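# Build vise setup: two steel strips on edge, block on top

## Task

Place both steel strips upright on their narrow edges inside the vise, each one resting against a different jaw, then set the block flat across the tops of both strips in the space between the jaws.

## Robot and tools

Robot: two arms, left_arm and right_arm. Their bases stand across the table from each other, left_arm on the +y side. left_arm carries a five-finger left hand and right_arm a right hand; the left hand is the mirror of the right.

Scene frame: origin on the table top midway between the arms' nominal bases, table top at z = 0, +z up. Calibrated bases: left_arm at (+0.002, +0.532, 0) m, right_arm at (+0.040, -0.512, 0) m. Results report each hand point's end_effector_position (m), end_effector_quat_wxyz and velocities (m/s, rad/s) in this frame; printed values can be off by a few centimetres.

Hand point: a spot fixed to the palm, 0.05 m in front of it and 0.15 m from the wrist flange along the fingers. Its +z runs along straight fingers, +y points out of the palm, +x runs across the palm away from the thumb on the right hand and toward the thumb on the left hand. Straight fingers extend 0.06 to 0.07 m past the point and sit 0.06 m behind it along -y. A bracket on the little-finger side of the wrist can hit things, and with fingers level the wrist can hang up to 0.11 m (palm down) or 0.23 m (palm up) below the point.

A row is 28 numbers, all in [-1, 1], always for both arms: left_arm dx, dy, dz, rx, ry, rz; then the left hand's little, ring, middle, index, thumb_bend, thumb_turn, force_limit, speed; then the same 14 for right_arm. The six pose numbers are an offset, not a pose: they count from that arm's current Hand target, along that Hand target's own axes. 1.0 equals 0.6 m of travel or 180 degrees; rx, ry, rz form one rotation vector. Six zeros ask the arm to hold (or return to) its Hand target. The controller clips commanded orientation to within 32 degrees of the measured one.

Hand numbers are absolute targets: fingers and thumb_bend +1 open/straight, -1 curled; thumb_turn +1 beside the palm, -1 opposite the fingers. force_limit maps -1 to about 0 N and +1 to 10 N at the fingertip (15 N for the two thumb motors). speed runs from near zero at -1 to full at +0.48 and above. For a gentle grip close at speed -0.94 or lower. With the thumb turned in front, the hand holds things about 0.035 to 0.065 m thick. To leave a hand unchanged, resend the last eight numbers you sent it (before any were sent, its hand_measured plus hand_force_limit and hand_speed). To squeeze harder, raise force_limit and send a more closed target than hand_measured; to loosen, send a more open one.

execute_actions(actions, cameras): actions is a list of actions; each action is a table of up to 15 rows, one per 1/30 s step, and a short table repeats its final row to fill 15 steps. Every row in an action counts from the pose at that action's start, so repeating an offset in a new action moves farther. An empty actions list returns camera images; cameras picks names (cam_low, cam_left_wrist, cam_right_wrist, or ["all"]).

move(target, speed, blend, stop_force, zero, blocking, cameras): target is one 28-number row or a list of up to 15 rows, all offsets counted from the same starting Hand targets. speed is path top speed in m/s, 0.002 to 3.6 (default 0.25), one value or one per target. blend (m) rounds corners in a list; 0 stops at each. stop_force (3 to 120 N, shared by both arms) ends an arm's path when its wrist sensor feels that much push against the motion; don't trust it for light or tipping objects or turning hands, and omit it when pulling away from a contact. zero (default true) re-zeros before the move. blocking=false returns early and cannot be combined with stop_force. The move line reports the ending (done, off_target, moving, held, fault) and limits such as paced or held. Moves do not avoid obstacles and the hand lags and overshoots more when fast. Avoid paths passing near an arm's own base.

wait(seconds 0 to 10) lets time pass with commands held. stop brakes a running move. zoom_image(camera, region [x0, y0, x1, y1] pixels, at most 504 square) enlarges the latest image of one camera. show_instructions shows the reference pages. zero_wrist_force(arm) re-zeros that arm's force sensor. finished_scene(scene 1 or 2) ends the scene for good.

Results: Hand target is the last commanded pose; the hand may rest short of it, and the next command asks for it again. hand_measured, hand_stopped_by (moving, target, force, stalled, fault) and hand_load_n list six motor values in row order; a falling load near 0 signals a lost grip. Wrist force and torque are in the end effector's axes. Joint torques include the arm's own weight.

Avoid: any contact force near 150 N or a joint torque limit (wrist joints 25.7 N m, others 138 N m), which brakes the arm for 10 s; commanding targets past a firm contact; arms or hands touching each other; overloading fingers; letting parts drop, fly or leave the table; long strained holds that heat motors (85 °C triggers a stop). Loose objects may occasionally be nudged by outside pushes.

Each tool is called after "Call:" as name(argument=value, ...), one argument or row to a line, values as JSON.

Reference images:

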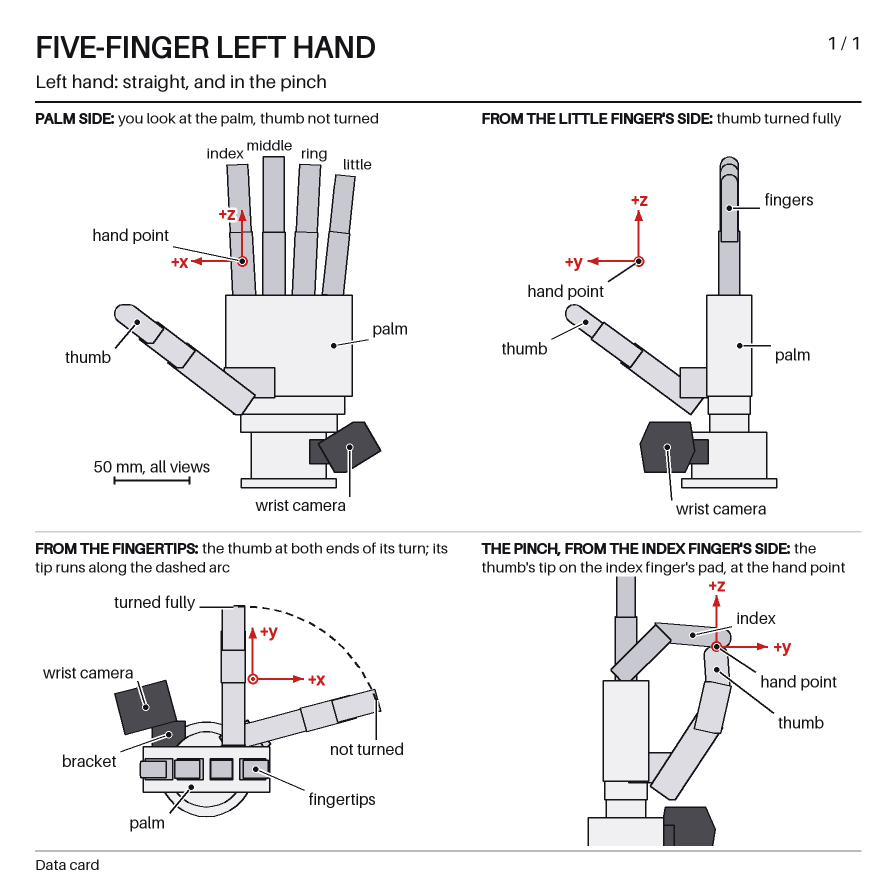

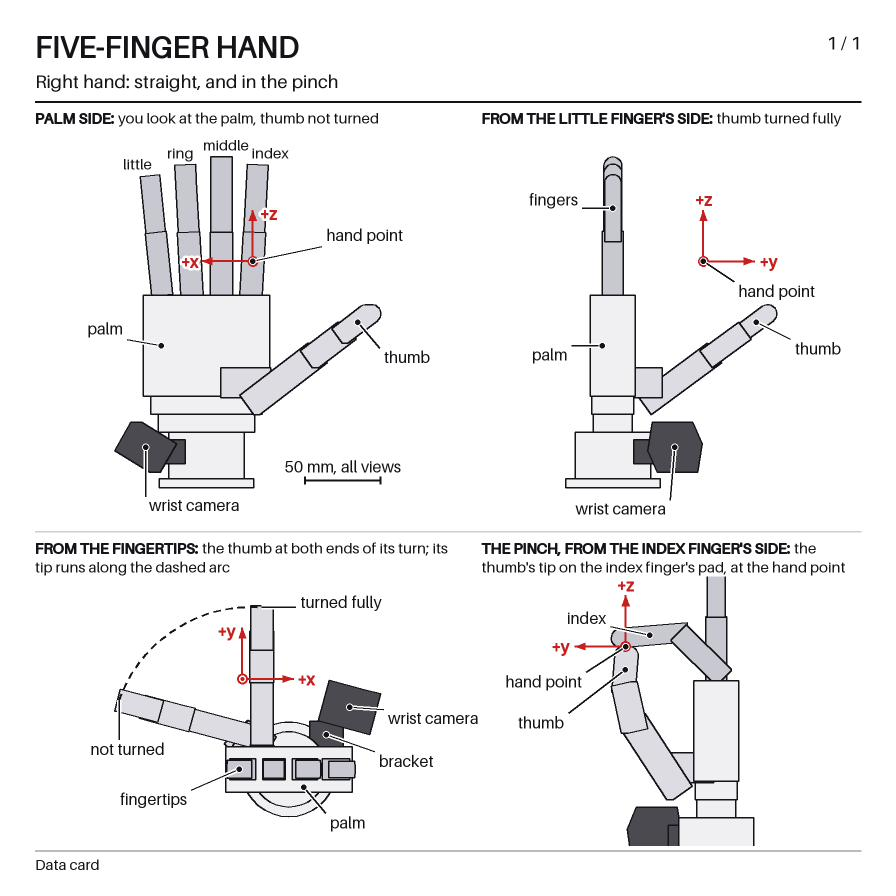

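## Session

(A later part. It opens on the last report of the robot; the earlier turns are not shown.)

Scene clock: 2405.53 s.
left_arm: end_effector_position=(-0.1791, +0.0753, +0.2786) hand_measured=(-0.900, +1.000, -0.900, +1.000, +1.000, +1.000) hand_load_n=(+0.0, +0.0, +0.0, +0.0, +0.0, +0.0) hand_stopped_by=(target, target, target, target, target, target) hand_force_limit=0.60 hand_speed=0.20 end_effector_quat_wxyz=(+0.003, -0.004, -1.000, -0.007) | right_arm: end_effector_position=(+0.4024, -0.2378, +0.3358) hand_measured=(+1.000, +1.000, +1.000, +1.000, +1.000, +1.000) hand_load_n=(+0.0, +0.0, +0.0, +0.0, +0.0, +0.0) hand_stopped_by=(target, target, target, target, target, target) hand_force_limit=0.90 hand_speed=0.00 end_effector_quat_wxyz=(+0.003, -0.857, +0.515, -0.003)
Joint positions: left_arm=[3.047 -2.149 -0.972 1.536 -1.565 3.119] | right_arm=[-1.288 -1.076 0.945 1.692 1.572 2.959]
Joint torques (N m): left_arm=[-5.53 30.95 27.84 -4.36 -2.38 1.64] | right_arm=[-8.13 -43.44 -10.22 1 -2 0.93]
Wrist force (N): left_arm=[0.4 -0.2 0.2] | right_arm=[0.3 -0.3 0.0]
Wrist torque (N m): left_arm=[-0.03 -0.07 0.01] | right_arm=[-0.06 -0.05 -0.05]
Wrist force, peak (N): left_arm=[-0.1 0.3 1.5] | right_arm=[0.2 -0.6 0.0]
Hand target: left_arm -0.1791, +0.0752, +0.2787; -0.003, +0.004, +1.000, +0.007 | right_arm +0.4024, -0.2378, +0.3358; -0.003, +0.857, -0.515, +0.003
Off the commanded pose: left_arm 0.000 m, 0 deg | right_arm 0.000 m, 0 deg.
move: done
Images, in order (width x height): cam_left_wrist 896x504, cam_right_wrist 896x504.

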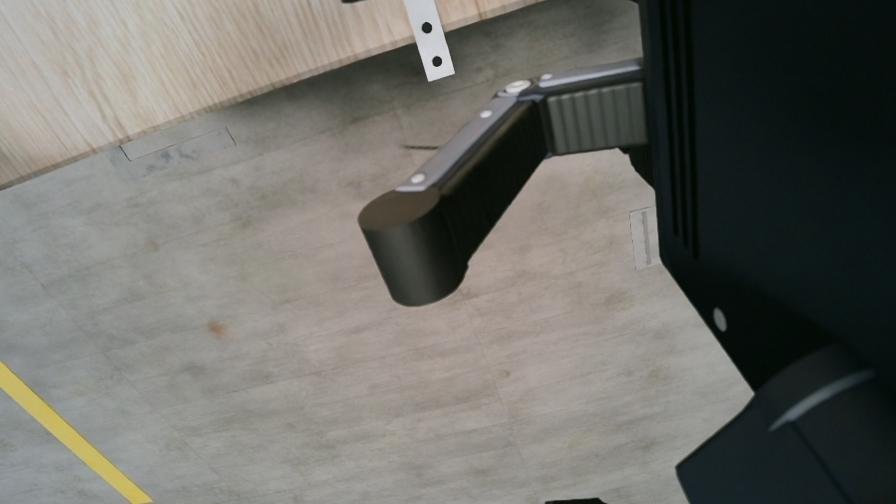

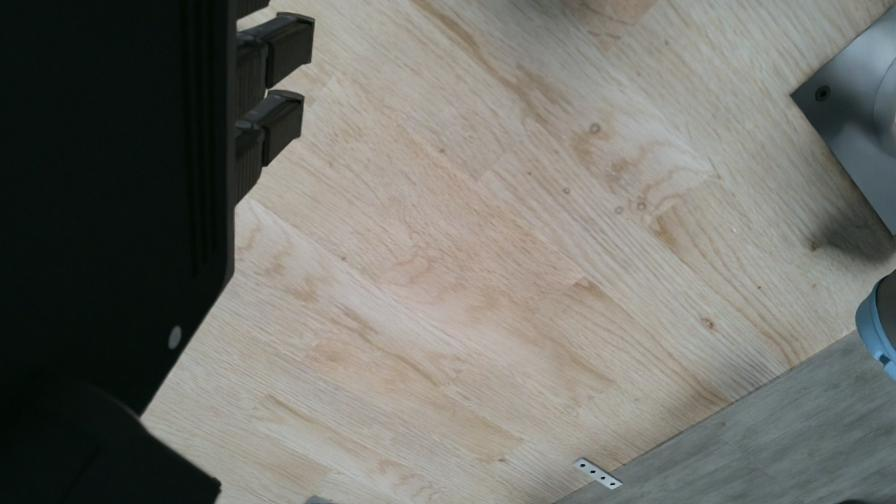

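Call:
move(
  target=[-0.2167,0.408,-0.233,0,0,0,1,1,1,1,1,1,0,-0.8,0,0,0,0,0,0,-0.9,-0.9,0.1,0.08,0.3,-1,0.7,0.2],
  speed=0.5,
)

Call:
move(
  target=[0,0,0,0,0,0,1,1,1,1,1,1,0,-0.8,-0.986,0.7085,0.219,0,0,-0.839,-0.9,-0.9,0.1,0.08,0.3,-1,0.7,0.2],
  speed=0.5,
  cameras=["cam_left_wrist","cam_right_wrist"],
)

Scene clock: 2428.00 s.
left_arm: end_effector_position=(-0.0464, +0.3170, +0.4212) hand_measured=(+1.000, +1.000, +1.000, +1.000, +1.000, +1.000) hand_load_n=(+0.0, +0.0, +0.0, +0.0, +0.0, +0.0) hand_stopped_by=(target, target, target, target, target, target) hand_force_limit=0.00 hand_speed=-0.80 end_effector_quat_wxyz=(+0.003, -0.004, -1.000, -0.007) | right_arm: end_effector_position=(+0.4024, -0.2378, +0.3358) hand_measured=(-0.900, -0.900, +0.100, +0.080, +0.300, -1.000) hand_load_n=(+0.0, +0.0, +0.0, +0.0, +0.0, +0.0) hand_stopped_by=(target, target, target, target, target, target) hand_force_limit=0.70 hand_speed=0.20 end_effector_quat_wxyz=(+0.003, -0.857, +0.515, -0.003)
Joint positions: left_arm=[3.516 -1.481 -1.447 1.342 -1.572 3.588] | right_arm=[-1.288 -1.076 0.945 1.692 1.572 2.959]
Joint torques (N m): left_arm=[6.69 23.15 12 -3.76 2.29 2.48] | right_arm=[-8.01 -43.73 -24.98 3.36 1.38 0.96]
Wrist force (N): left_arm=[0.0 0.0 0.3] | right_arm=[0.4 -0.4 0.0]
Wrist torque (N m): left_arm=[0.01 -0.01 -0.03] | right_arm=[-0.05 -0.08 -0.06]
Wrist force, peak (N): left_arm=[0.8 -1.3 1.1] | right_arm=[0.3 -0.6 0.0]
Hand target: left_arm -0.0464, +0.3170, +0.4212; -0.003, +0.004, +1.000, +0.007 | right_arm +0.4024, -0.2378, +0.3358; -0.003, +0.857, -0.515, +0.003
Off the commanded pose: left_arm 0.000 m, 0 deg | right_arm 0.000 m, 0 deg.
move: done

Scene clock: 2430.97 s.
left_arm: end_effector_position=(-0.0464, +0.3170, +0.4212) hand_measured=(+1.000, +1.000, +1.000, +1.000, +1.000, +1.000) hand_load_n=(+0.0, +0.0, +0.0, +0.0, +0.0, +0.0) hand_stopped_by=(target, target, target, target, target, target) hand_force_limit=0.00 hand_speed=-0.80 end_effector_quat_wxyz=(+0.003, -0.004, -1.000, -0.007) | right_arm: end_effector_position=(-0.1130, +0.0128, +0.2263) hand_measured=(-0.900, -0.900, +0.100, +0.080, +0.300, -1.000) hand_load_n=(+0.0, +0.0, +0.0, +0.0, -0.5, +0.0) hand_stopped_by=(target, target, target, target, target, target) hand_force_limit=0.70 hand_speed=0.20 end_effector_quat_wxyz=(-0.005, +0.877, +0.480, +0.005)
Joint positions: left_arm=[3.516 -1.481 -1.447 1.342 -1.572 3.588] | right_arm=[0.07 -0.778 0.733 1.604 1.576 2.232]
Joint torques (N m): left_arm=[7.17 23.03 13.45 -2.96 2.21 2.37] | right_arm=[-7.82 -54.1 -10.17 0.92 1.49 1.62]
Wrist force (N): left_arm=[0.2 -0.1 0.0] | right_arm=[0.4 -0.2 0.5]
Wrist torque (N m): left_arm=[0.00 -0.04 -0.01] | right_arm=[-0.05 -0.11 -0.04]
Wrist force, peak (N): left_arm=[0.4 -0.3 0.3] | right_arm=[-3.8 -8.1 3.5]
Hand target: left_arm -0.0464, +0.3170, +0.4212; -0.003, +0.004, +1.000, +0.007 | right_arm -0.1130, +0.0128, +0.2263; -0.005, +0.877, +0.480, +0.005 (not the last commanded pose)
Off the commanded pose: left_arm 0.000 m, 0 deg | right_arm 0.157 m, 32 deg.
move: held (right_arm; a check stopped the path); limits=held
pose unreachable (right arm): on one or more control steps of this call, first in action 0 (counted from 0), this arm could not follow its commanded pose, so it was not sent that pose on those steps. It may still have moved: this result reports where it is.
cause: moving toward the commanded pose would bring a part of the arm too close to another arm (a part of this arm just beyond joint 3 (elbow) and a part of the left arm just beyond its joint 6 (wrist 3), along the way the arms are being sent, or toward where that arm still pushes).
Images, in order (width x height): cam_left_wrist 896x504, cam_right_wrist 896x504.

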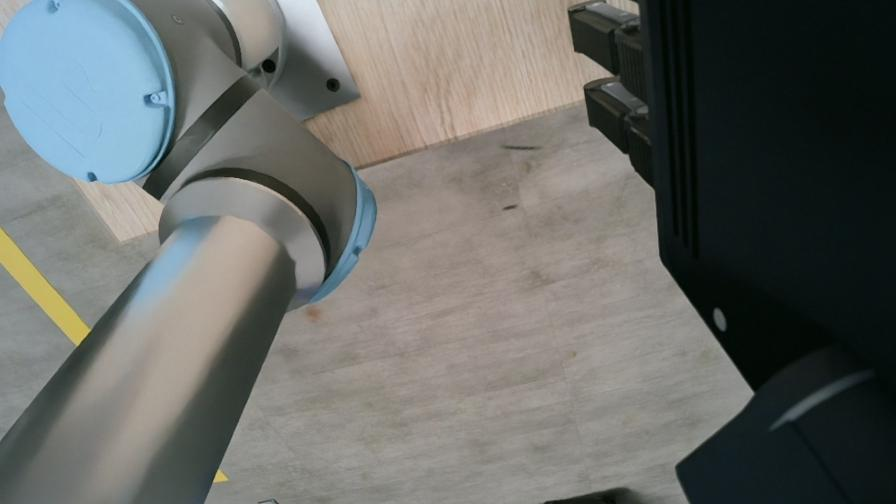

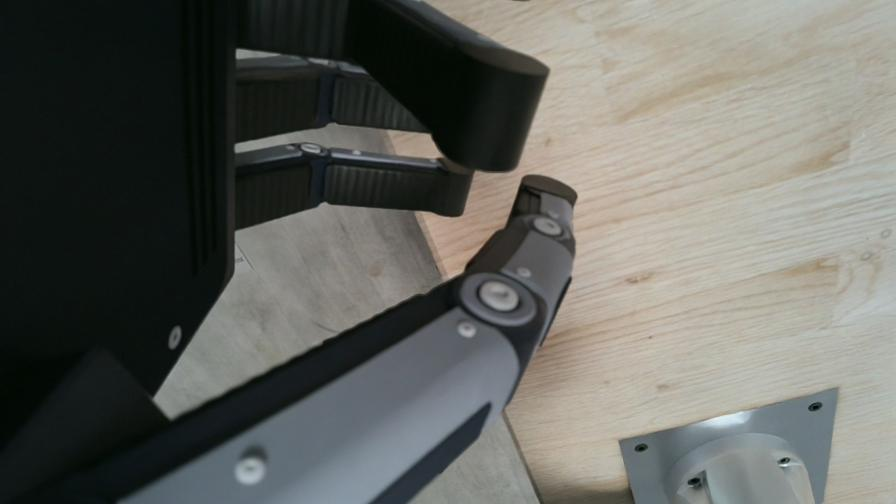

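Call:
move(
  target=[-0.5,-0.033,-0.03,0,0,0,1,1,1,1,1,1,0,-0.8,0,0,0,0,0,0,-0.9,-0.9,0.1,0.08,0.3,-1,0.7,0.2],
  speed=0.4,
)

Call:
move(
  target=[0,0,0,0,0,0,1,1,1,1,1,1,0,-0.8,-0.022,-0.2568,0.0433,0,0,-0.1756,-0.9,-0.9,0.1,0.08,0.3,-1,0.7,0.2],
  speed=0.3,
  cameras=["cam_left_wrist","cam_right_wrist"],
)

Scene clock: 2441.37 s.
left_arm: end_effector_position=(+0.2535, +0.2946, +0.4372) hand_measured=(+1.000, +1.000, +1.000, +1.000, +1.000, +1.000) hand_load_n=(+0.0, +0.0, +0.0, +0.0, +0.0, +0.0) hand_stopped_by=(target, target, target, target, target, target) hand_force_limit=0.00 hand_speed=-0.80 end_effector_quat_wxyz=(+0.003, -0.004, -1.000, -0.007) | right_arm: end_effector_position=(-0.1130, +0.0128, +0.2263) hand_measured=(-0.900, -0.900, +0.100, +0.080, +0.300, -1.000) hand_load_n=(+0.0, +0.0, +0.0, +0.0, +0.0, +0.0) hand_stopped_by=(target, target, target, target, target, target) hand_force_limit=0.70 hand_speed=0.20 end_effector_quat_wxyz=(-0.005, +0.877, +0.480, +0.005)
Joint positions: left_arm=[4.16 -1.847 -1 1.265 -1.581 4.233] | right_arm=[0.07 -0.778 0.733 1.604 1.576 2.232]
Joint torques (N m): left_arm=[7.66 19.71 27.39 -4.41 2.47 2.38] | right_arm=[-8.42 -54.36 -10.08 0.92 -1.3 1.62]
Wrist force (N): left_arm=[0.0 0.0 -0.2] | right_arm=[0.3 -0.2 0.4]
Wrist torque (N m): left_arm=[0.00 -0.02 -0.03] | right_arm=[-0.05 -0.09 -0.05]
Wrist force, peak (N): left_arm=[-1.6 -0.1 -0.1] | right_arm=[0.3 -0.6 0.5]
Hand target: left_arm +0.2535, +0.2946, +0.4373; -0.003, +0.004, +1.000, +0.007 | right_arm -0.1130, +0.0128, +0.2263; -0.005, +0.877, +0.480, +0.005
Off the commanded pose: left_arm 0.000 m, 0 deg | right_arm 0.000 m, 0 deg.
move: done

Scene clock: 2442.93 s.
left_arm: end_effector_position=(+0.2535, +0.2946, +0.4373) hand_measured=(+1.000, +1.000, +1.000, +1.000, +1.000, +1.000) hand_load_n=(+0.0, +0.0, +0.0, +0.0, -0.5, +0.0) hand_stopped_by=(target, target, target, target, target, target) hand_force_limit=0.00 hand_speed=-0.80 end_effector_quat_wxyz=(+0.003, -0.004, -1.000, -0.007) | right_arm: end_effector_position=(-0.2490, +0.0835, +0.2000) hand_measured=(-0.900, -0.900, +0.100, +0.080, +0.300, -1.000) hand_load_n=(+0.0, +0.0, +0.0, +0.0, +0.0, +0.0) hand_stopped_by=(target, target, target, target, target, target) hand_force_limit=0.70 hand_speed=0.20 end_effector_quat_wxyz=(-0.084, +0.700, +0.709, +0.032)
Joint positions: left_arm=[4.16 -1.847 -1 1.265 -1.581 4.233] | right_arm=[0.292 -0.407 0.035 1.764 1.551 1.874]
Joint torques (N m): left_arm=[7.63 19.38 26.67 -4.24 2.23 2.32] | right_arm=[9.16 -43.08 -26.35 0.46 1.56 -1.4]
Wrist force (N): left_arm=[0.1 0.0 -0.2] | right_arm=[0.3 -0.5 0.2]
Wrist torque (N m): left_arm=[0.02 -0.04 -0.02] | right_arm=[-0.07 -0.07 0.02]
Wrist force, peak (N): left_arm=[-0.1 -0.4 -0.3] | right_arm=[0.4 -1.1 0.3]
Hand target: left_arm +0.2535, +0.2946, +0.4373; -0.003, +0.004, +1.000, +0.007 | right_arm -0.2498, +0.0849, +0.2007; -0.003, +0.713, +0.701, +0.006
Off the commanded pose: left_arm 0.000 m, 0 deg | right_arm 0.002 m, 10 deg.
elbow stopped short (right arm): the move would have taken joint 3 (elbow) straighter than the controller allows.
move: off_target (right_arm)
Images, in order (width x height): cam_left_wrist 896x504, cam_right_wrist 896x504.

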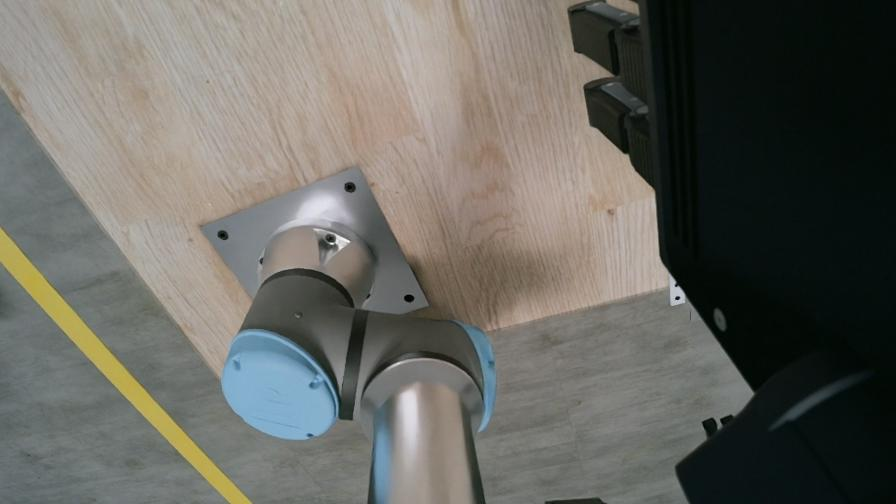

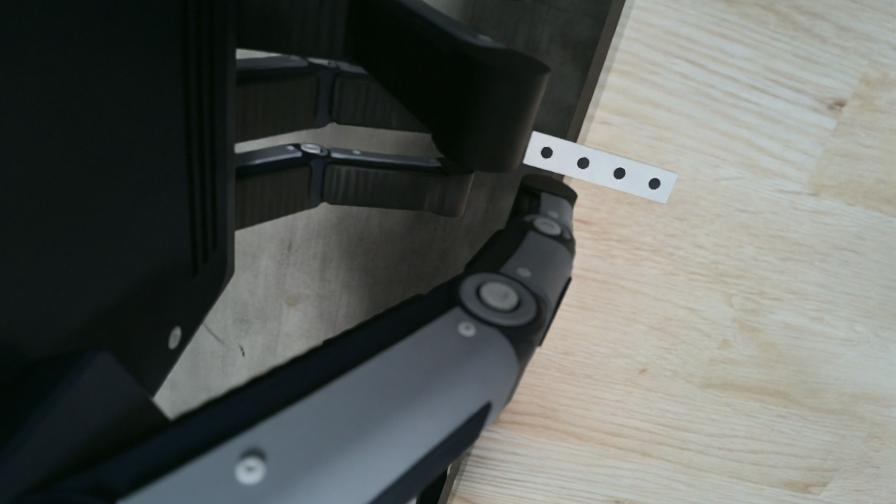

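Call:
move(
  target=[0,0,0,0,0,0,1,1,1,1,1,1,0,-0.8,-0.0363,-0.0142,0.234,0,0,0,-0.9,-0.9,0.1,0.08,0.3,-1,0.7,0.2],
  speed=0.25,
  cameras=["cam_right_wrist"],
)

Call:
zoom_image(
  camera="cam_right_wrist",
  region=[430, 60, 790, 320],
)

Scene clock: 2462.37 s.
left_arm: end_effector_position=(+0.2535, +0.2946, +0.4373) hand_measured=(+1.000, +1.000, +1.000, +1.000, +1.000, +1.000) hand_load_n=(+0.0, +0.0, +0.0, +0.0, +0.0, +0.0) hand_stopped_by=(target, target, target, target, target, target) hand_force_limit=0.00 hand_speed=-0.80 end_effector_quat_wxyz=(+0.003, -0.004, -1.000, -0.007) | right_arm: end_effector_position=(-0.2582, +0.0651, +0.0601) hand_measured=(-0.900, -0.900, +0.100, +0.080, +0.300, -1.000) hand_load_n=(+0.0, +0.0, +0.0, +0.0, +0.0, +0.0) hand_stopped_by=(target, target, target, target, target, target) hand_force_limit=0.70 hand_speed=0.20 end_effector_quat_wxyz=(-0.003, +0.713, +0.701, +0.006)
Joint positions: left_arm=[4.16 -1.847 -1 1.265 -1.581 4.233] | right_arm=[0.321 -0.354 0.35 1.564 1.579 1.931]
Joint torques (N m): left_arm=[7.03 19.17 27.24 -4.43 2.35 2.39] | right_arm=[11.4 -45.07 -9.81 0.93 1.98 1.73]
Wrist force (N): left_arm=[0.3 -0.3 -0.3] | right_arm=[0.3 -0.3 -0.1]
Wrist torque (N m): left_arm=[-0.03 -0.07 0.00] | right_arm=[-0.04 -0.07 -0.05]
Wrist force, peak (N): left_arm=[0.5 -0.1 -0.3] | right_arm=[0.5 -0.1 -1.5]
Hand target: left_arm +0.2535, +0.2946, +0.4373; -0.003, +0.004, +1.000, +0.007 | right_arm -0.2582, +0.0651, +0.0600; -0.003, +0.713, +0.701, +0.006
Off the commanded pose: left_arm 0.000 m, 0 deg | right_arm 0.000 m, 0 deg.
move: done
Images, in order (width x height): cam_right_wrist 896x504.

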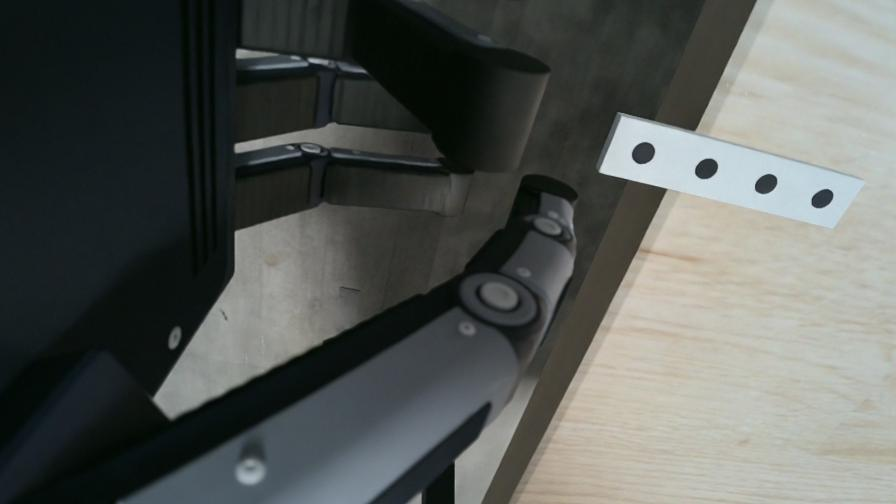

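Scaled by 1.400.

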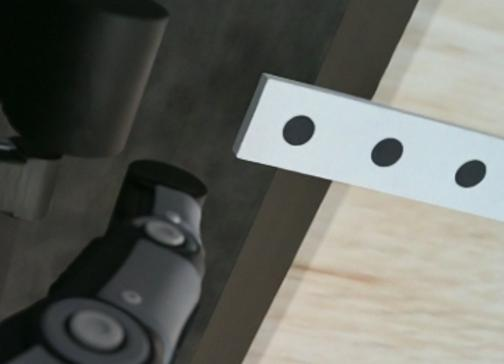

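Call:
move(
  target=[0,0,0,0,0,0,1,1,1,1,1,1,0,-0.8,0.0083,-0.0005,0.095,0,0,0,-0.9,-0.9,0.1,0.08,0.3,-1,0.7,0.2],
  speed=0.15,
)

Call:
move(
  target=[0,0,0,0,0,0,1,1,1,1,1,1,0,-0.8,0,0.1115,0,0,0,0,-0.9,-0.9,0.1,0.08,0.3,-1,0.7,0.2],
  speed=0.03,
  stop_force=3,
  cameras=["cam_right_wrist"],
)

Call:
zoom_image(
  camera="cam_right_wrist",
  region=[400, 60, 760, 320],
)

Scene clock: 2480.90 s.
left_arm: end_effector_position=(+0.2535, +0.2946, +0.4373) hand_measured=(+1.000, +1.000, +1.000, +1.000, +1.000, +1.000) hand_load_n=(+0.0, +0.5, +0.0, +0.0, +0.0, +0.0) hand_stopped_by=(target, target, target, target, target, target) hand_force_limit=0.00 hand_speed=-0.80 end_effector_quat_wxyz=(+0.003, -0.004, -1.000, -0.007) | right_arm: end_effector_position=(-0.2581, +0.0707, +0.0031) hand_measured=(-0.900, -0.900, +0.100, +0.080, +0.300, -1.000) hand_load_n=(+0.0, +0.5, +0.0, +0.0, +0.0, +0.0) hand_stopped_by=(target, target, target, target, target, target) hand_force_limit=0.70 hand_speed=0.20 end_effector_quat_wxyz=(-0.003, +0.713, +0.701, +0.006)
Joint positions: left_arm=[4.16 -1.847 -1 1.265 -1.581 4.233] | right_arm=[0.318 -0.306 0.398 1.469 1.579 1.929]
Joint torques (N m): left_arm=[7.06 19.43 27.06 -4.25 2.41 2.27] | right_arm=[-7.99 -44.93 -28.85 1.31 -1.08 -1.77]
Wrist force (N): left_arm=[0.1 -0.1 -0.2] | right_arm=[0.4 -0.3 0.2]
Wrist torque (N m): left_arm=[-0.01 -0.03 -0.02] | right_arm=[-0.06 -0.09 0.02]
Wrist force, peak (N): left_arm=[0.0 -0.6 0.1] | right_arm=[0.2 -0.2 1.1]
Hand target: left_arm +0.2535, +0.2946, +0.4373; -0.003, +0.004, +1.000, +0.007 | right_arm -0.2581, +0.0708, +0.0030; -0.003, +0.713, +0.701, +0.006
Off the commanded pose: left_arm 0.000 m, 0 deg | right_arm 0.000 m, 0 deg.
move: done

Scene clock: 2484.07 s.
left_arm: end_effector_position=(+0.2535, +0.2946, +0.4373) hand_measured=(+1.000, +1.000, +1.000, +1.000, +1.000, +1.000) hand_load_n=(+0.0, +0.0, +0.0, +0.0, +0.0, +0.0) hand_stopped_by=(target, target, target, target, target, target) hand_force_limit=0.00 hand_speed=-0.80 end_effector_quat_wxyz=(+0.003, -0.004, -1.000, -0.007) | right_arm: end_effector_position=(-0.1913, +0.0696, +0.0033) hand_measured=(-0.900, -0.900, +0.100, +0.080, +0.300, -1.000) hand_load_n=(+0.0, +0.0, +0.5, +0.0, +0.0, +0.0) hand_stopped_by=(target, target, target, target, target, target) hand_force_limit=0.70 hand_speed=0.20 end_effector_quat_wxyz=(-0.003, +0.713, +0.701, +0.006)
Joint positions: left_arm=[4.16 -1.847 -1 1.265 -1.581 4.233] | right_arm=[0.225 -0.453 0.695 1.318 1.578 1.835]
Joint torques (N m): left_arm=[7.62 19.6 27.13 -4.28 2.4 2.35] | right_arm=[-7.86 -61.3 -9.2 0.98 -2.1 -1.86]
Wrist force (N): left_arm=[0.0 -0.1 0.2] | right_arm=[0.2 -0.1 0.3]
Wrist torque (N m): left_arm=[-0.02 -0.01 -0.03] | right_arm=[-0.02 -0.06 0.03]
Wrist force, peak (N): left_arm=[0.4 0.1 -0.4] | right_arm=[0.2 -0.6 0.4]
Hand target: left_arm +0.2535, +0.2946, +0.4373; -0.003, +0.004, +1.000, +0.007 | right_arm -0.1913, +0.0696, +0.0033; -0.003, +0.713, +0.701, +0.006
Off the commanded pose: left_arm 0.000 m, 0 deg | right_arm 0.000 m, 0 deg.
move: done
Images, in order (width x height): cam_right_wrist 896x504.

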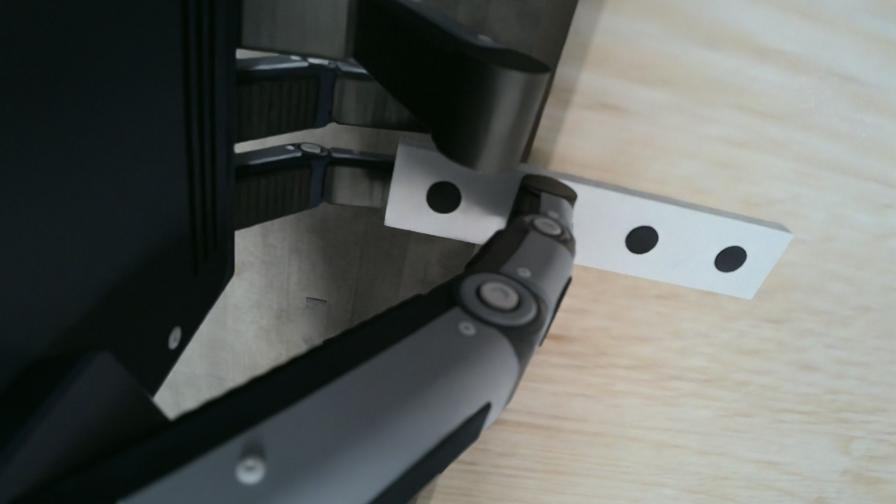

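Scaled by 1.400.

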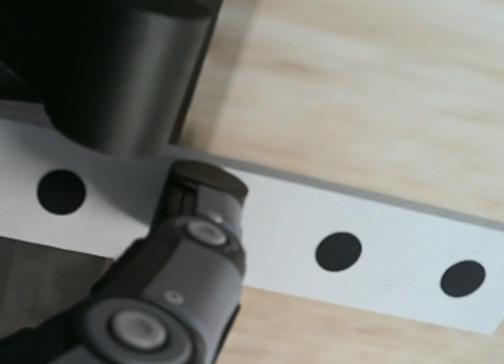

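Call:
move(
  target=[0,0,0,0,0,0,1,1,1,1,1,1,0,-0.8,0,0,0,0,0,0,-0.9,-0.9,0.1,0.08,0.0,-1,-0.6,-0.6],
  speed=0.05,
)

Call:
move(
  target=[0,0,0,0,0,0,1,1,1,1,1,1,0,-0.8,0,0,0,0,0,0,-0.9,-0.9,-0.4,-0.4,0.0,-1,0.7,-0.85],
  speed=0.05,
  cameras=["cam_right_wrist"],
)

Scene clock: 2497.10 s.
left_arm: end_effector_position=(+0.2535, +0.2946, +0.4373) hand_measured=(+1.000, +1.000, +1.000, +1.000, +1.000, +1.000) hand_load_n=(+0.0, +0.0, +0.0, +0.0, +0.0, +0.0) hand_stopped_by=(target, target, target, target, target, target) hand_force_limit=0.00 hand_speed=-0.80 end_effector_quat_wxyz=(+0.003, -0.004, -1.000, -0.007) | right_arm: end_effector_position=(-0.1913, +0.0696, +0.0033) hand_measured=(-0.900, -0.900, +0.100, +0.080, +0.190, -1.000) hand_load_n=(+0.0, +0.0, +0.0, +0.0, +4.0, +0.0) hand_stopped_by=(target, target, target, target, force, target) hand_force_limit=-0.60 hand_speed=-0.60 end_effector_quat_wxyz=(-0.003, +0.713, +0.701, +0.006)
Joint positions: left_arm=[4.16 -1.847 -1 1.265 -1.581 4.233] | right_arm=[0.225 -0.454 0.695 1.318 1.578 1.835]
Joint torques (N m): left_arm=[6.55 19.74 27.23 -4.27 2.34 2.29] | right_arm=[-7.72 -55.68 -10.25 1.08 -1.98 -1.76]
Wrist force (N): left_arm=[0.0 -0.1 0.2] | right_arm=[0.0 0.1 -4.1]
Wrist torque (N m): left_arm=[-0.02 -0.03 -0.02] | right_arm=[-0.09 0.00 0.02]
Wrist force, peak (N): left_arm=[0.3 -0.4 -0.2] | right_arm=[0.1 -0.1 -5.4]
Hand target: left_arm +0.2535, +0.2946, +0.4373; -0.003, +0.004, +1.000, +0.007 | right_arm -0.1913, +0.0696, +0.0033; -0.003, +0.713, +0.701, +0.006
Off the commanded pose: left_arm 0.000 m, 0 deg | right_arm 0.000 m, 0 deg.
move: done

Scene clock: 2498.07 s.
left_arm: end_effector_position=(+0.2535, +0.2946, +0.4373) hand_measured=(+1.000, +1.000, +1.000, +1.000, +1.000, +1.000) hand_load_n=(+0.0, +0.0, +0.0, +0.0, +0.0, +0.0) hand_stopped_by=(target, target, target, target, target, target) hand_force_limit=0.00 hand_speed=-0.80 end_effector_quat_wxyz=(+0.003, -0.004, -1.000, -0.007) | right_arm: end_effector_position=(-0.1913, +0.0696, +0.0033) hand_measured=(-0.900, -0.900, -0.022, -0.208, +0.190, -1.000) hand_load_n=(+0.0, +0.0, +10.0, +12.5, +7.5, -2.5) hand_stopped_by=(target, target, force, force, force, target) hand_force_limit=0.70 hand_speed=-0.85 end_effector_quat_wxyz=(-0.003, +0.713, +0.701, +0.006)
Joint positions: left_arm=[4.16 -1.847 -1 1.265 -1.581 4.233] | right_arm=[0.225 -0.453 0.695 1.318 1.578 1.835]
Joint torques (N m): left_arm=[7 19.11 27.24 -4.09 2.26 2.44] | right_arm=[-5.31 -45.22 -9.52 2.78 3.72 -1.69]
Wrist force (N): left_arm=[0.1 0.2 0.1] | right_arm=[0.0 -9.6 -1.2]
Wrist torque (N m): left_arm=[0.02 -0.03 -0.03] | right_arm=[-0.14 -0.01 -0.20]
Wrist force, peak (N): left_arm=[0.3 -0.1 -0.2] | right_arm=[-0.1 -10.2 -1.2]
Hand target: left_arm +0.2535, +0.2946, +0.4373; -0.003, +0.004, +1.000, +0.007 | right_arm -0.1913, +0.0696, +0.0033; -0.003, +0.713, +0.701, +0.006
Off the commanded pose: left_arm 0.000 m, 0 deg | right_arm 0.000 m, 0 deg.
move: done
Images, in order (width x height): cam_right_wrist 896x504.

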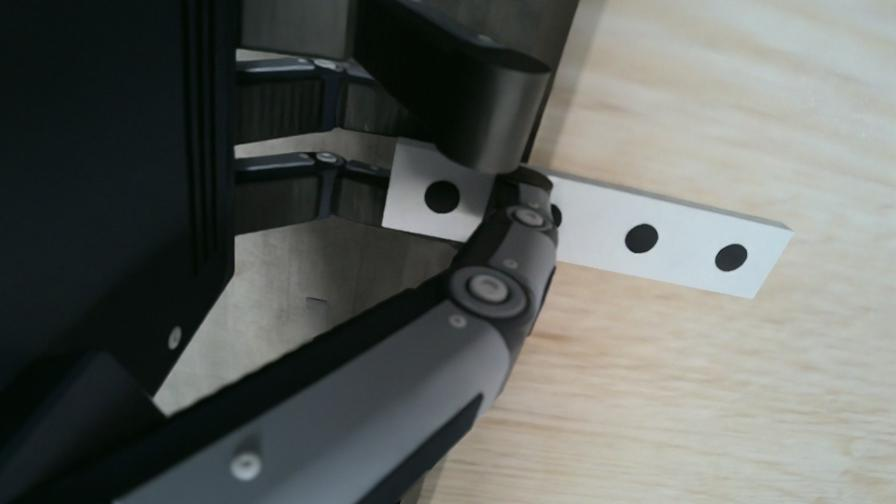

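Call:
move(
  target=[0,0,0,0,0,0,1,1,1,1,1,1,0,-0.8,0,-0.0117,0,0,0,0,-0.9,-0.9,-0.4,-0.4,0.0,-1,0.7,-0.85],
  speed=0.02,
)

Call:
move(
  target=[0,0,0,0,0,0,1,1,1,1,1,1,0,-0.8,0,0,0,0,0,0,-0.9,-0.9,-0.45,-0.4,0.0,-1,0.7,-0.85],
  speed=0.05,
  cameras=["cam_right_wrist"],
)

Scene clock: 2509.50 s.
left_arm: end_effector_position=(+0.2535, +0.2946, +0.4373) hand_measured=(+1.000, +1.000, +1.000, +1.000, +1.000, +1.000) hand_load_n=(+0.0, +0.0, +0.0, +0.0, +0.0, +0.0) hand_stopped_by=(target, target, target, target, target, target) hand_force_limit=0.00 hand_speed=-0.80 end_effector_quat_wxyz=(+0.003, -0.004, -1.000, -0.007) | right_arm: end_effector_position=(-0.1982, +0.0697, +0.0033) hand_measured=(-0.900, -0.900, -0.022, -0.208, +0.192, -1.000) hand_load_n=(+0.0, +0.0, +0.0, +11.5, +9.0, -1.5) hand_stopped_by=(target, target, force, force, force, target) hand_force_limit=0.70 hand_speed=-0.85 end_effector_quat_wxyz=(-0.003, +0.713, +0.701, +0.006)
Joint positions: left_arm=[4.16 -1.847 -1 1.265 -1.581 4.233] | right_arm=[0.235 -0.442 0.672 1.329 1.578 1.845]
Joint torques (N m): left_arm=[6.61 19.5 26.8 -4.06 2.27 2.2] | right_arm=[10.98 -40.34 -24.87 3.1 -1.45 1.64]
Wrist force (N): left_arm=[0.4 -0.1 0.0] | right_arm=[0.2 0.7 -3.1]
Wrist torque (N m): left_arm=[-0.01 -0.08 0.00] | right_arm=[-0.10 0.01 -0.03]
Wrist force, peak (N): left_arm=[0.2 -0.3 -0.4] | right_arm=[0.2 -10.0 -2.5]
Hand target: left_arm +0.2535, +0.2946, +0.4373; -0.003, +0.004, +1.000, +0.007 | right_arm -0.1983, +0.0697, +0.0033; -0.003, +0.713, +0.701, +0.006
Off the commanded pose: left_arm 0.000 m, 0 deg | right_arm 0.000 m, 0 deg.
move: done

Scene clock: 2510.20 s.
left_arm: end_effector_position=(+0.2535, +0.2946, +0.4373) hand_measured=(+1.000, +1.000, +1.000, +1.000, +1.000, +1.000) hand_load_n=(+0.0, +0.0, +0.0, +0.0, +0.0, +0.0) hand_stopped_by=(target, target, target, target, target, target) hand_force_limit=0.00 hand_speed=-0.80 end_effector_quat_wxyz=(+0.003, -0.004, -1.000, -0.007) | right_arm: end_effector_position=(-0.1983, +0.0697, +0.0032) hand_measured=(-0.900, -0.900, -0.198, -0.208, +0.192, -1.000) hand_load_n=(+0.0, +0.0, +15.0, +11.5, +10.5, +0.0) hand_stopped_by=(target, target, force, force, force, target) hand_force_limit=0.70 hand_speed=-0.85 end_effector_quat_wxyz=(-0.003, +0.713, +0.701, +0.006)
Joint positions: left_arm=[4.16 -1.847 -1 1.265 -1.581 4.233] | right_arm=[0.235 -0.442 0.672 1.33 1.578 1.845]
Joint torques (N m): left_arm=[7 19.22 26.71 -4.02 2.19 2.35] | right_arm=[10.07 -44.76 -26.79 3.07 -0.84 1.76]
Wrist force (N): left_arm=[0.1 -0.1 0.0] | right_arm=[0.2 -0.1 -0.2]
Wrist torque (N m): left_arm=[0.00 -0.04 -0.02] | right_arm=[-0.08 -0.04 -0.05]
Wrist force, peak (N): left_arm=[0.1 -0.5 -0.2] | right_arm=[0.2 0.7 -4.2]
Hand target: left_arm +0.2535, +0.2946, +0.4373; -0.003, +0.004, +1.000, +0.007 | right_arm -0.1983, +0.0697, +0.0033; -0.003, +0.713, +0.701, +0.006
Off the commanded pose: left_arm 0.000 m, 0 deg | right_arm 0.000 m, 0 deg.
move: done
Images, in order (width x height): cam_right_wrist 896x504.

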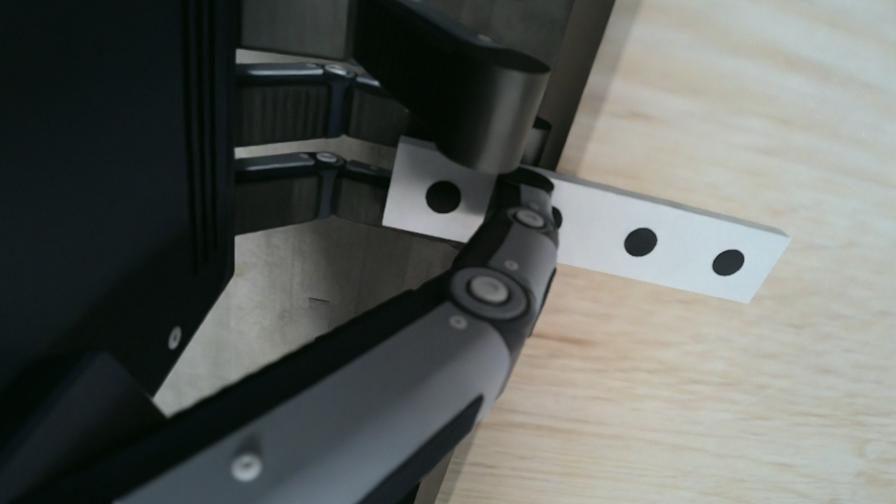

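Call:
move(
  target=[
    [0,0,0,0,0,0,1,1,1,1,1,1,0,-0.8, 0,0,-0.025,0,0,0,-0.9,-0.9,-0.45,-0.4,0.0,-1,0.7,-0.85],
  ],
  speed=0.02,
  cameras=["cam_right_wrist"],
)

Scene clock: 2547.30 s.
left_arm: end_effector_position=(+0.2535, +0.2946, +0.4373) hand_measured=(+1.000, +1.000, +1.000, +1.000, +1.000, +1.000) hand_load_n=(+0.0, +0.0, +0.0, +0.0, +0.0, +0.0) hand_stopped_by=(target, target, target, target, target, target) hand_force_limit=0.00 hand_speed=-0.80 end_effector_quat_wxyz=(+0.003, -0.004, -1.000, -0.007) | right_arm: end_effector_position=(-0.1983, +0.0696, +0.0182) hand_measured=(-0.900, -0.900, -0.198, -0.208, +0.192, -1.000) hand_load_n=(+0.0, +0.5, +14.0, +6.0, +16.5, +1.0) hand_stopped_by=(target, target, force, force, force, target) hand_force_limit=0.70 hand_speed=-0.85 end_effector_quat_wxyz=(-0.003, +0.713, +0.701, +0.006)
Joint positions: left_arm=[4.16 -1.847 -1 1.265 -1.581 4.233] | right_arm=[0.235 -0.455 0.659 1.356 1.578 1.845]
Joint torques (N m): left_arm=[6.67 19.47 26.55 -3.8 2.18 2.25] | right_arm=[10.85 -60.64 -27.03 3.64 1.49 1.68]
Wrist force (N): left_arm=[0.0 0.0 0.1] | right_arm=[0.0 -0.3 0.9]
Wrist torque (N m): left_arm=[0.00 -0.02 -0.03] | right_arm=[-0.03 -0.04 -0.06]
Wrist force, peak (N): left_arm=[0.5 0.1 -0.1] | right_arm=[0.0 -0.4 1.1]
Hand target: left_arm +0.2535, +0.2946, +0.4373; -0.003, +0.004, +1.000, +0.007 | right_arm -0.1983, +0.0696, +0.0183; -0.003, +0.713, +0.701, +0.006
Off the commanded pose: left_arm 0.000 m, 0 deg | right_arm 0.000 m, 0 deg.
move: done
Images, in order (width x height): cam_right_wrist 896x504.

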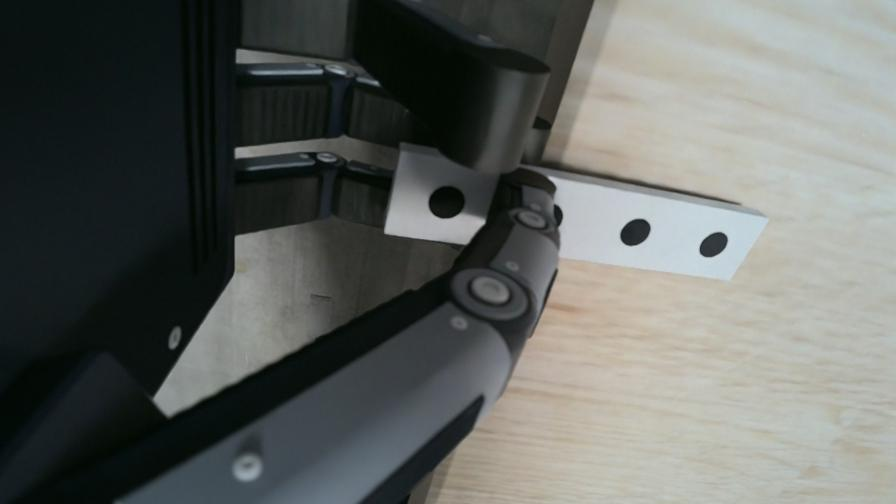

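Call:
move(
  target=[
    [0,0,0,0,0,0,1,1,1,1,1,1,0,-0.8, 0,0.0333,-0.05,0,0,0,-0.9,-0.9,-0.45,-0.4,0.0,-1,0.7,-0.85],
    [0,0,0,0,0,0,1,1,1,1,1,1,0,-0.8, 0,0.25,-0.20,0,0,0,-0.9,-0.9,-0.45,-0.4,0.0,-1,0.7,-0.85],
  ],
  speed=[0.04, 0.12],
  blend=[0.01, 0],
  cameras=["cam_right_wrist"],
)

Scene clock: 2553.93 s.
left_arm: end_effector_position=(+0.2535, +0.2946, +0.4373) hand_measured=(+1.000, +1.000, +1.000, +1.000, +1.000, +1.000) hand_load_n=(+0.0, +0.0, +0.0, +0.0, +0.0, +0.0) hand_stopped_by=(target, target, target, target, target, target) hand_force_limit=0.00 hand_speed=-0.80 end_effector_quat_wxyz=(+0.003, -0.004, -1.000, -0.007) | right_arm: end_effector_position=(-0.0489, +0.0655, +0.1387) hand_measured=(-0.900, -0.900, -0.198, -0.208, +0.192, -1.000) hand_load_n=(+0.0, +0.0, +14.0, +6.0, +16.5, +1.5) hand_stopped_by=(target, target, force, force, force, target) hand_force_limit=0.70 hand_speed=-0.85 end_effector_quat_wxyz=(-0.003, +0.713, +0.701, +0.006)
Joint positions: left_arm=[4.16 -1.847 -1 1.265 -1.581 4.233] | right_arm=[0.004 -0.716 0.846 1.428 1.575 1.614]
Joint torques (N m): left_arm=[7.27 19.67 26.37 -4 2.12 2.41] | right_arm=[-9.56 -56.15 -9.51 4.04 -1.93 -1.88]
Wrist force (N): left_arm=[0.2 -0.1 0.1] | right_arm=[0.2 -0.1 0.9]
Wrist torque (N m): left_arm=[-0.02 -0.05 -0.01] | right_arm=[0.01 -0.09 0.03]
Wrist force, peak (N): left_arm=[0.2 -0.5 -0.1] | right_arm=[0.1 -0.6 1.2]
Hand target: left_arm +0.2535, +0.2946, +0.4373; -0.003, +0.004, +1.000, +0.007 | right_arm -0.0488, +0.0655, +0.1388; -0.003, +0.713, +0.701, +0.006
Off the commanded pose: left_arm 0.000 m, 0 deg | right_arm 0.000 m, 0 deg.
move: done
Images, in order (width x height): cam_right_wrist 896x504.

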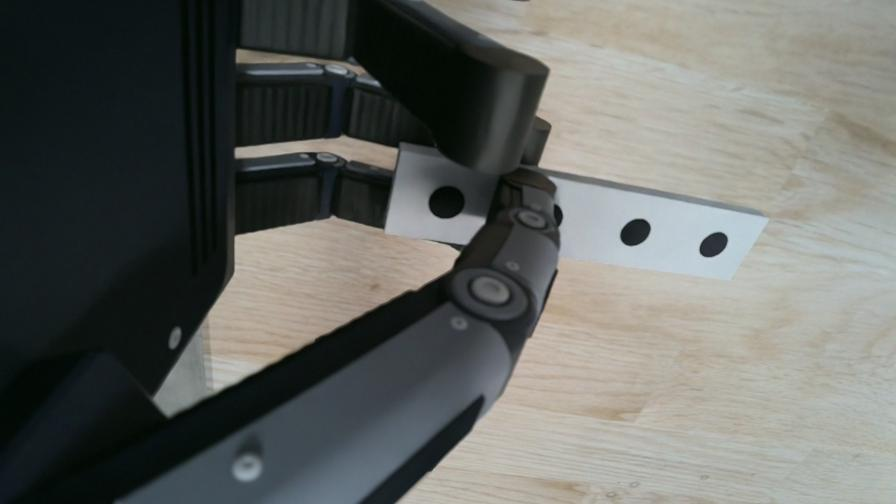

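Call:
move(
  target=[
    [0,0,0,0,0,0,1,1,1,1,1,1,0,-0.8, -0.08,0.45,-0.15,0,0,0,-0.9,-0.9,-0.45,-0.4,0.0,-1,0.7,-0.85],
    [0,0,0,0,0,0,1,1,1,1,1,1,0,-0.8, -0.08,0.8067,-0.2188,0,0,0.0528,-0.9,-0.9,-0.45,-0.4,0.0,-1,0.7,-0.85],
  ],
  speed=0.2,
  blend=[0.03, 0],
  cameras=["cam_right_wrist","cam_low"],
)

Scene clock: 2575.60 s.
left_arm: end_effector_position=(+0.2535, +0.2946, +0.4373) hand_measured=(+1.000, +1.000, +1.000, +1.000, +1.000, +1.000) hand_load_n=(+0.0, +0.0, +0.0, +0.0, +0.0, +0.0) hand_stopped_by=(target, target, target, target, target, target) hand_force_limit=0.00 hand_speed=-0.80 end_effector_quat_wxyz=(+0.003, -0.004, -1.000, -0.007) | right_arm: end_effector_position=(+0.4332, +0.0066, +0.2708) hand_measured=(-0.900, -0.900, -0.198, -0.208, +0.192, -1.000) hand_load_n=(+0.0, +0.0, +13.5, +6.0, +16.5, +1.0) hand_stopped_by=(target, target, force, force, force, target) hand_force_limit=0.70 hand_speed=-0.85 end_effector_quat_wxyz=(-0.006, +0.767, +0.642, +0.015)
Joint positions: left_arm=[4.16 -1.847 -1 1.265 -1.581 4.233] | right_arm=[-0.776 -0.475 0.035 1.981 1.563 0.994]
Joint torques (N m): left_arm=[6.49 19.25 27.39 -3.76 2.05 2.32] | right_arm=[-8.09 -42.25 -27.45 3.6 -2.12 -1.77]
Wrist force (N): left_arm=[0.4 0.1 -0.2] | right_arm=[0.3 -0.2 1.0]
Wrist torque (N m): left_arm=[0.04 -0.09 -0.01] | right_arm=[-0.01 -0.08 0.03]
Wrist force, peak (N): left_arm=[0.3 -0.5 -0.3] | right_arm=[0.2 -1.5 1.4]
Hand target: left_arm +0.2535, +0.2946, +0.4373; -0.003, +0.004, +1.000, +0.007 | right_arm +0.4338, +0.0076, +0.2713; -0.004, +0.769, +0.640, +0.006
Off the commanded pose: left_arm 0.000 m, 0 deg | right_arm 0.001 m, 1 deg.
elbow stopped short (right arm): the move would have taken joint 3 (elbow) straighter than the controller allows.
move: done
Images, in order (width x height): cam_low 896x504, cam_right_wrist 896x504.

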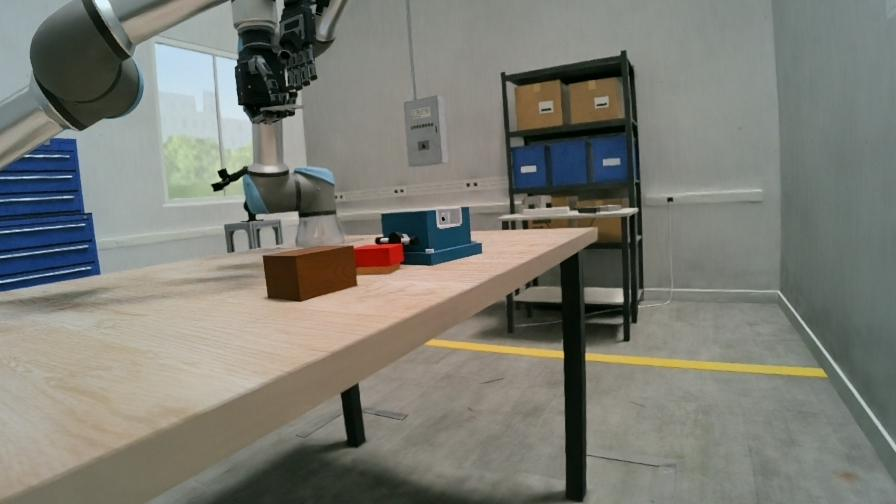

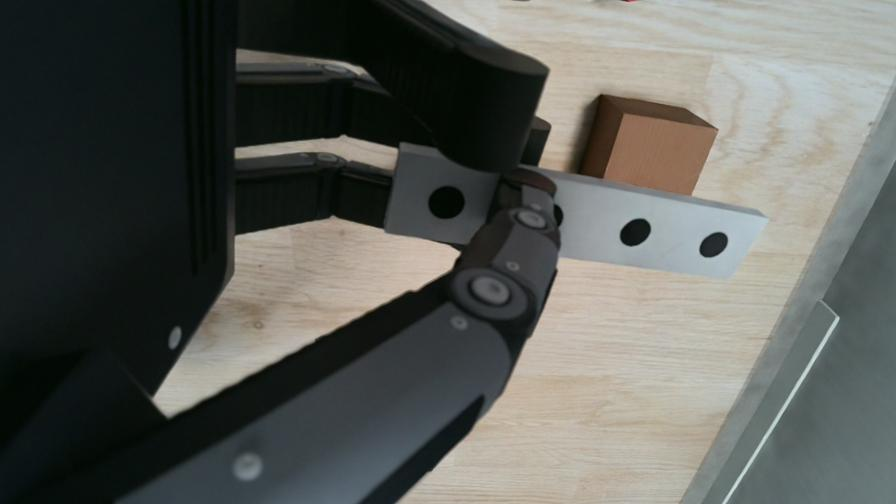

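Call:
move(
  target=[
    [-0.164,0.079,0.0145,0,0,-0.4,1,1,1,1,1,1,0,-0.8, 0,0,0,0,0.25,0,-0.9,-0.9,-0.45,-0.4,0.0,-1,0.7,-0.85],
    [-0.3273,0.1585,0.029,0,0,-0.8,1,1,1,1,1,1,0,-0.8, 0,0,0,0,0.5,0,-0.9,-0.9,-0.45,-0.4,0.0,-1,0.7,-0.85],
  ],
  speed=0.25,
  blend=[0.03, 0],
  cameras=["cam_right_wrist","cam_left_wrist"],
)

Scene clock: 2595.37 s.
left_arm: end_effector_position=(+0.4505, +0.3884, +0.4201) hand_measured=(+1.000, +1.000, +1.000, +1.000, +1.000, +1.000) hand_load_n=(+0.0, +0.0, +0.0, +0.0, +0.0, +0.0) hand_stopped_by=(target, target, target, target, target, target) hand_force_limit=0.00 hand_speed=-0.80 end_effector_quat_wxyz=(-0.006, +0.950, -0.313, -0.005) | right_arm: end_effector_position=(+0.4338, +0.0076, +0.2713) hand_measured=(-0.900, -0.900, -0.198, -0.208, +0.192, -1.000) hand_load_n=(+0.0, +0.0, +14.0, +7.0, +15.0, +1.0) hand_stopped_by=(target, target, force, force, force, target) hand_force_limit=0.70 hand_speed=-0.85 end_effector_quat_wxyz=(-0.455, +0.540, +0.450, +0.547)
Joint positions: left_arm=[4.764 -1.996 -0.831 1.253 -1.586 2.323] | right_arm=[-1.152 -1.485 1.983 -0.52 0.624 1.587]
Joint torques (N m): left_arm=[6.94 24.33 27.17 -0.89 -2.42 -2.15] | right_arm=[-7.92 -30.63 -12.54 -2.58 1.98 1.59]
Wrist force (N): left_arm=[0.2 0.0 0.2] | right_arm=[-0.3 -1.3 -1.9]
Wrist torque (N m): left_arm=[0.01 -0.03 0.19] | right_arm=[-0.09 -0.03 -0.01]
Wrist force, peak (N): left_arm=[0.5 -0.7 0.2] | right_arm=[-0.2 -1.5 -2.0]
Hand target: left_arm +0.4505, +0.3884, +0.4201; -0.006, +0.950, -0.313, -0.005 | right_arm +0.4338, +0.0076, +0.2713; -0.455, +0.540, +0.450, +0.547
Off the commanded pose: left_arm 0.000 m, 0 deg | right_arm 0.000 m, 0 deg.
move: done
Images, in order (width x height): cam_left_wrist 896x504, cam_right_wrist 896x504.

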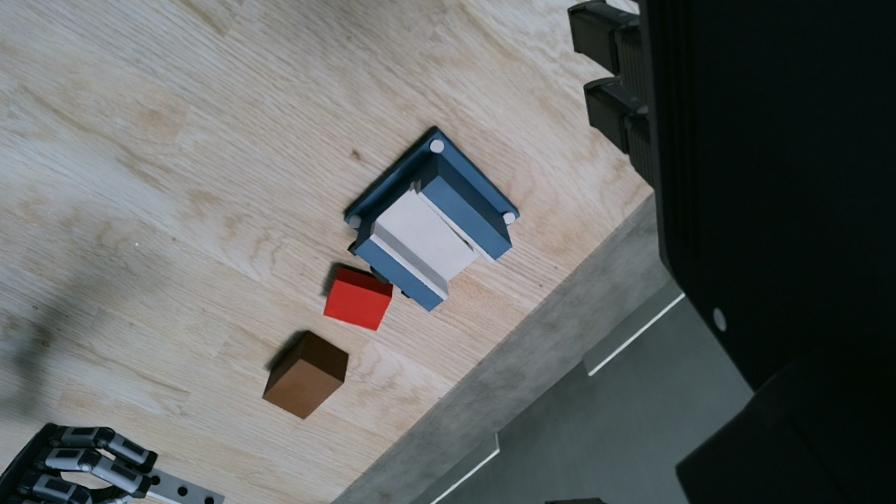

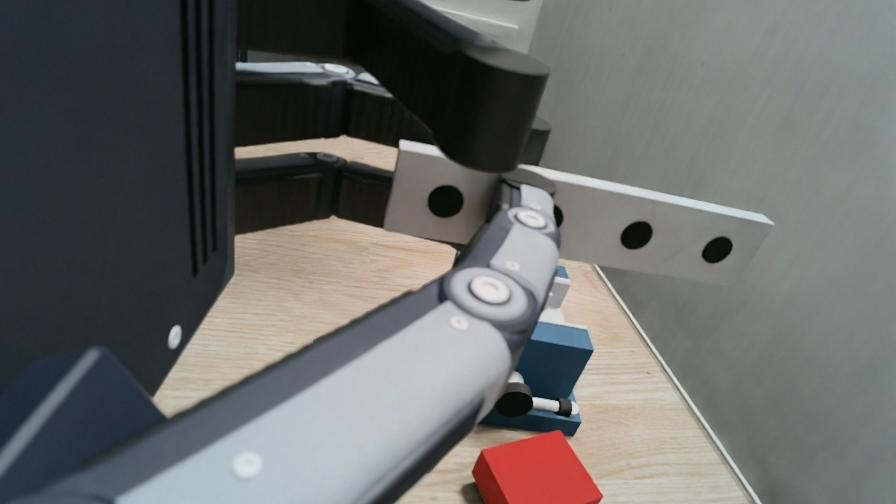

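Call:
zoom_image(
  camera="cam_right_wrist",
  region=[370, 100, 800, 310],
)

Call:
zoom_image(
  camera="cam_left_wrist",
  region=[320, 110, 540, 340],
)

Scaled by 1.172.

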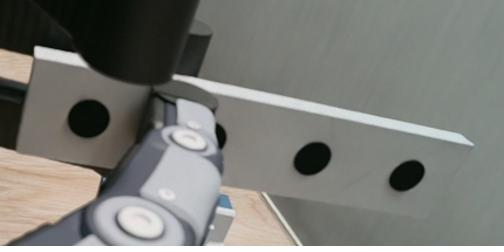

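Scaled by 2.191.

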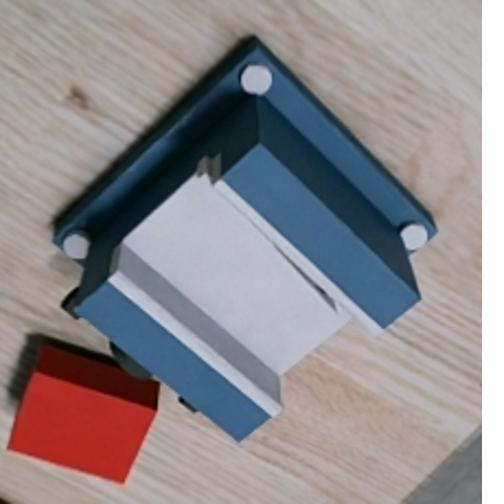

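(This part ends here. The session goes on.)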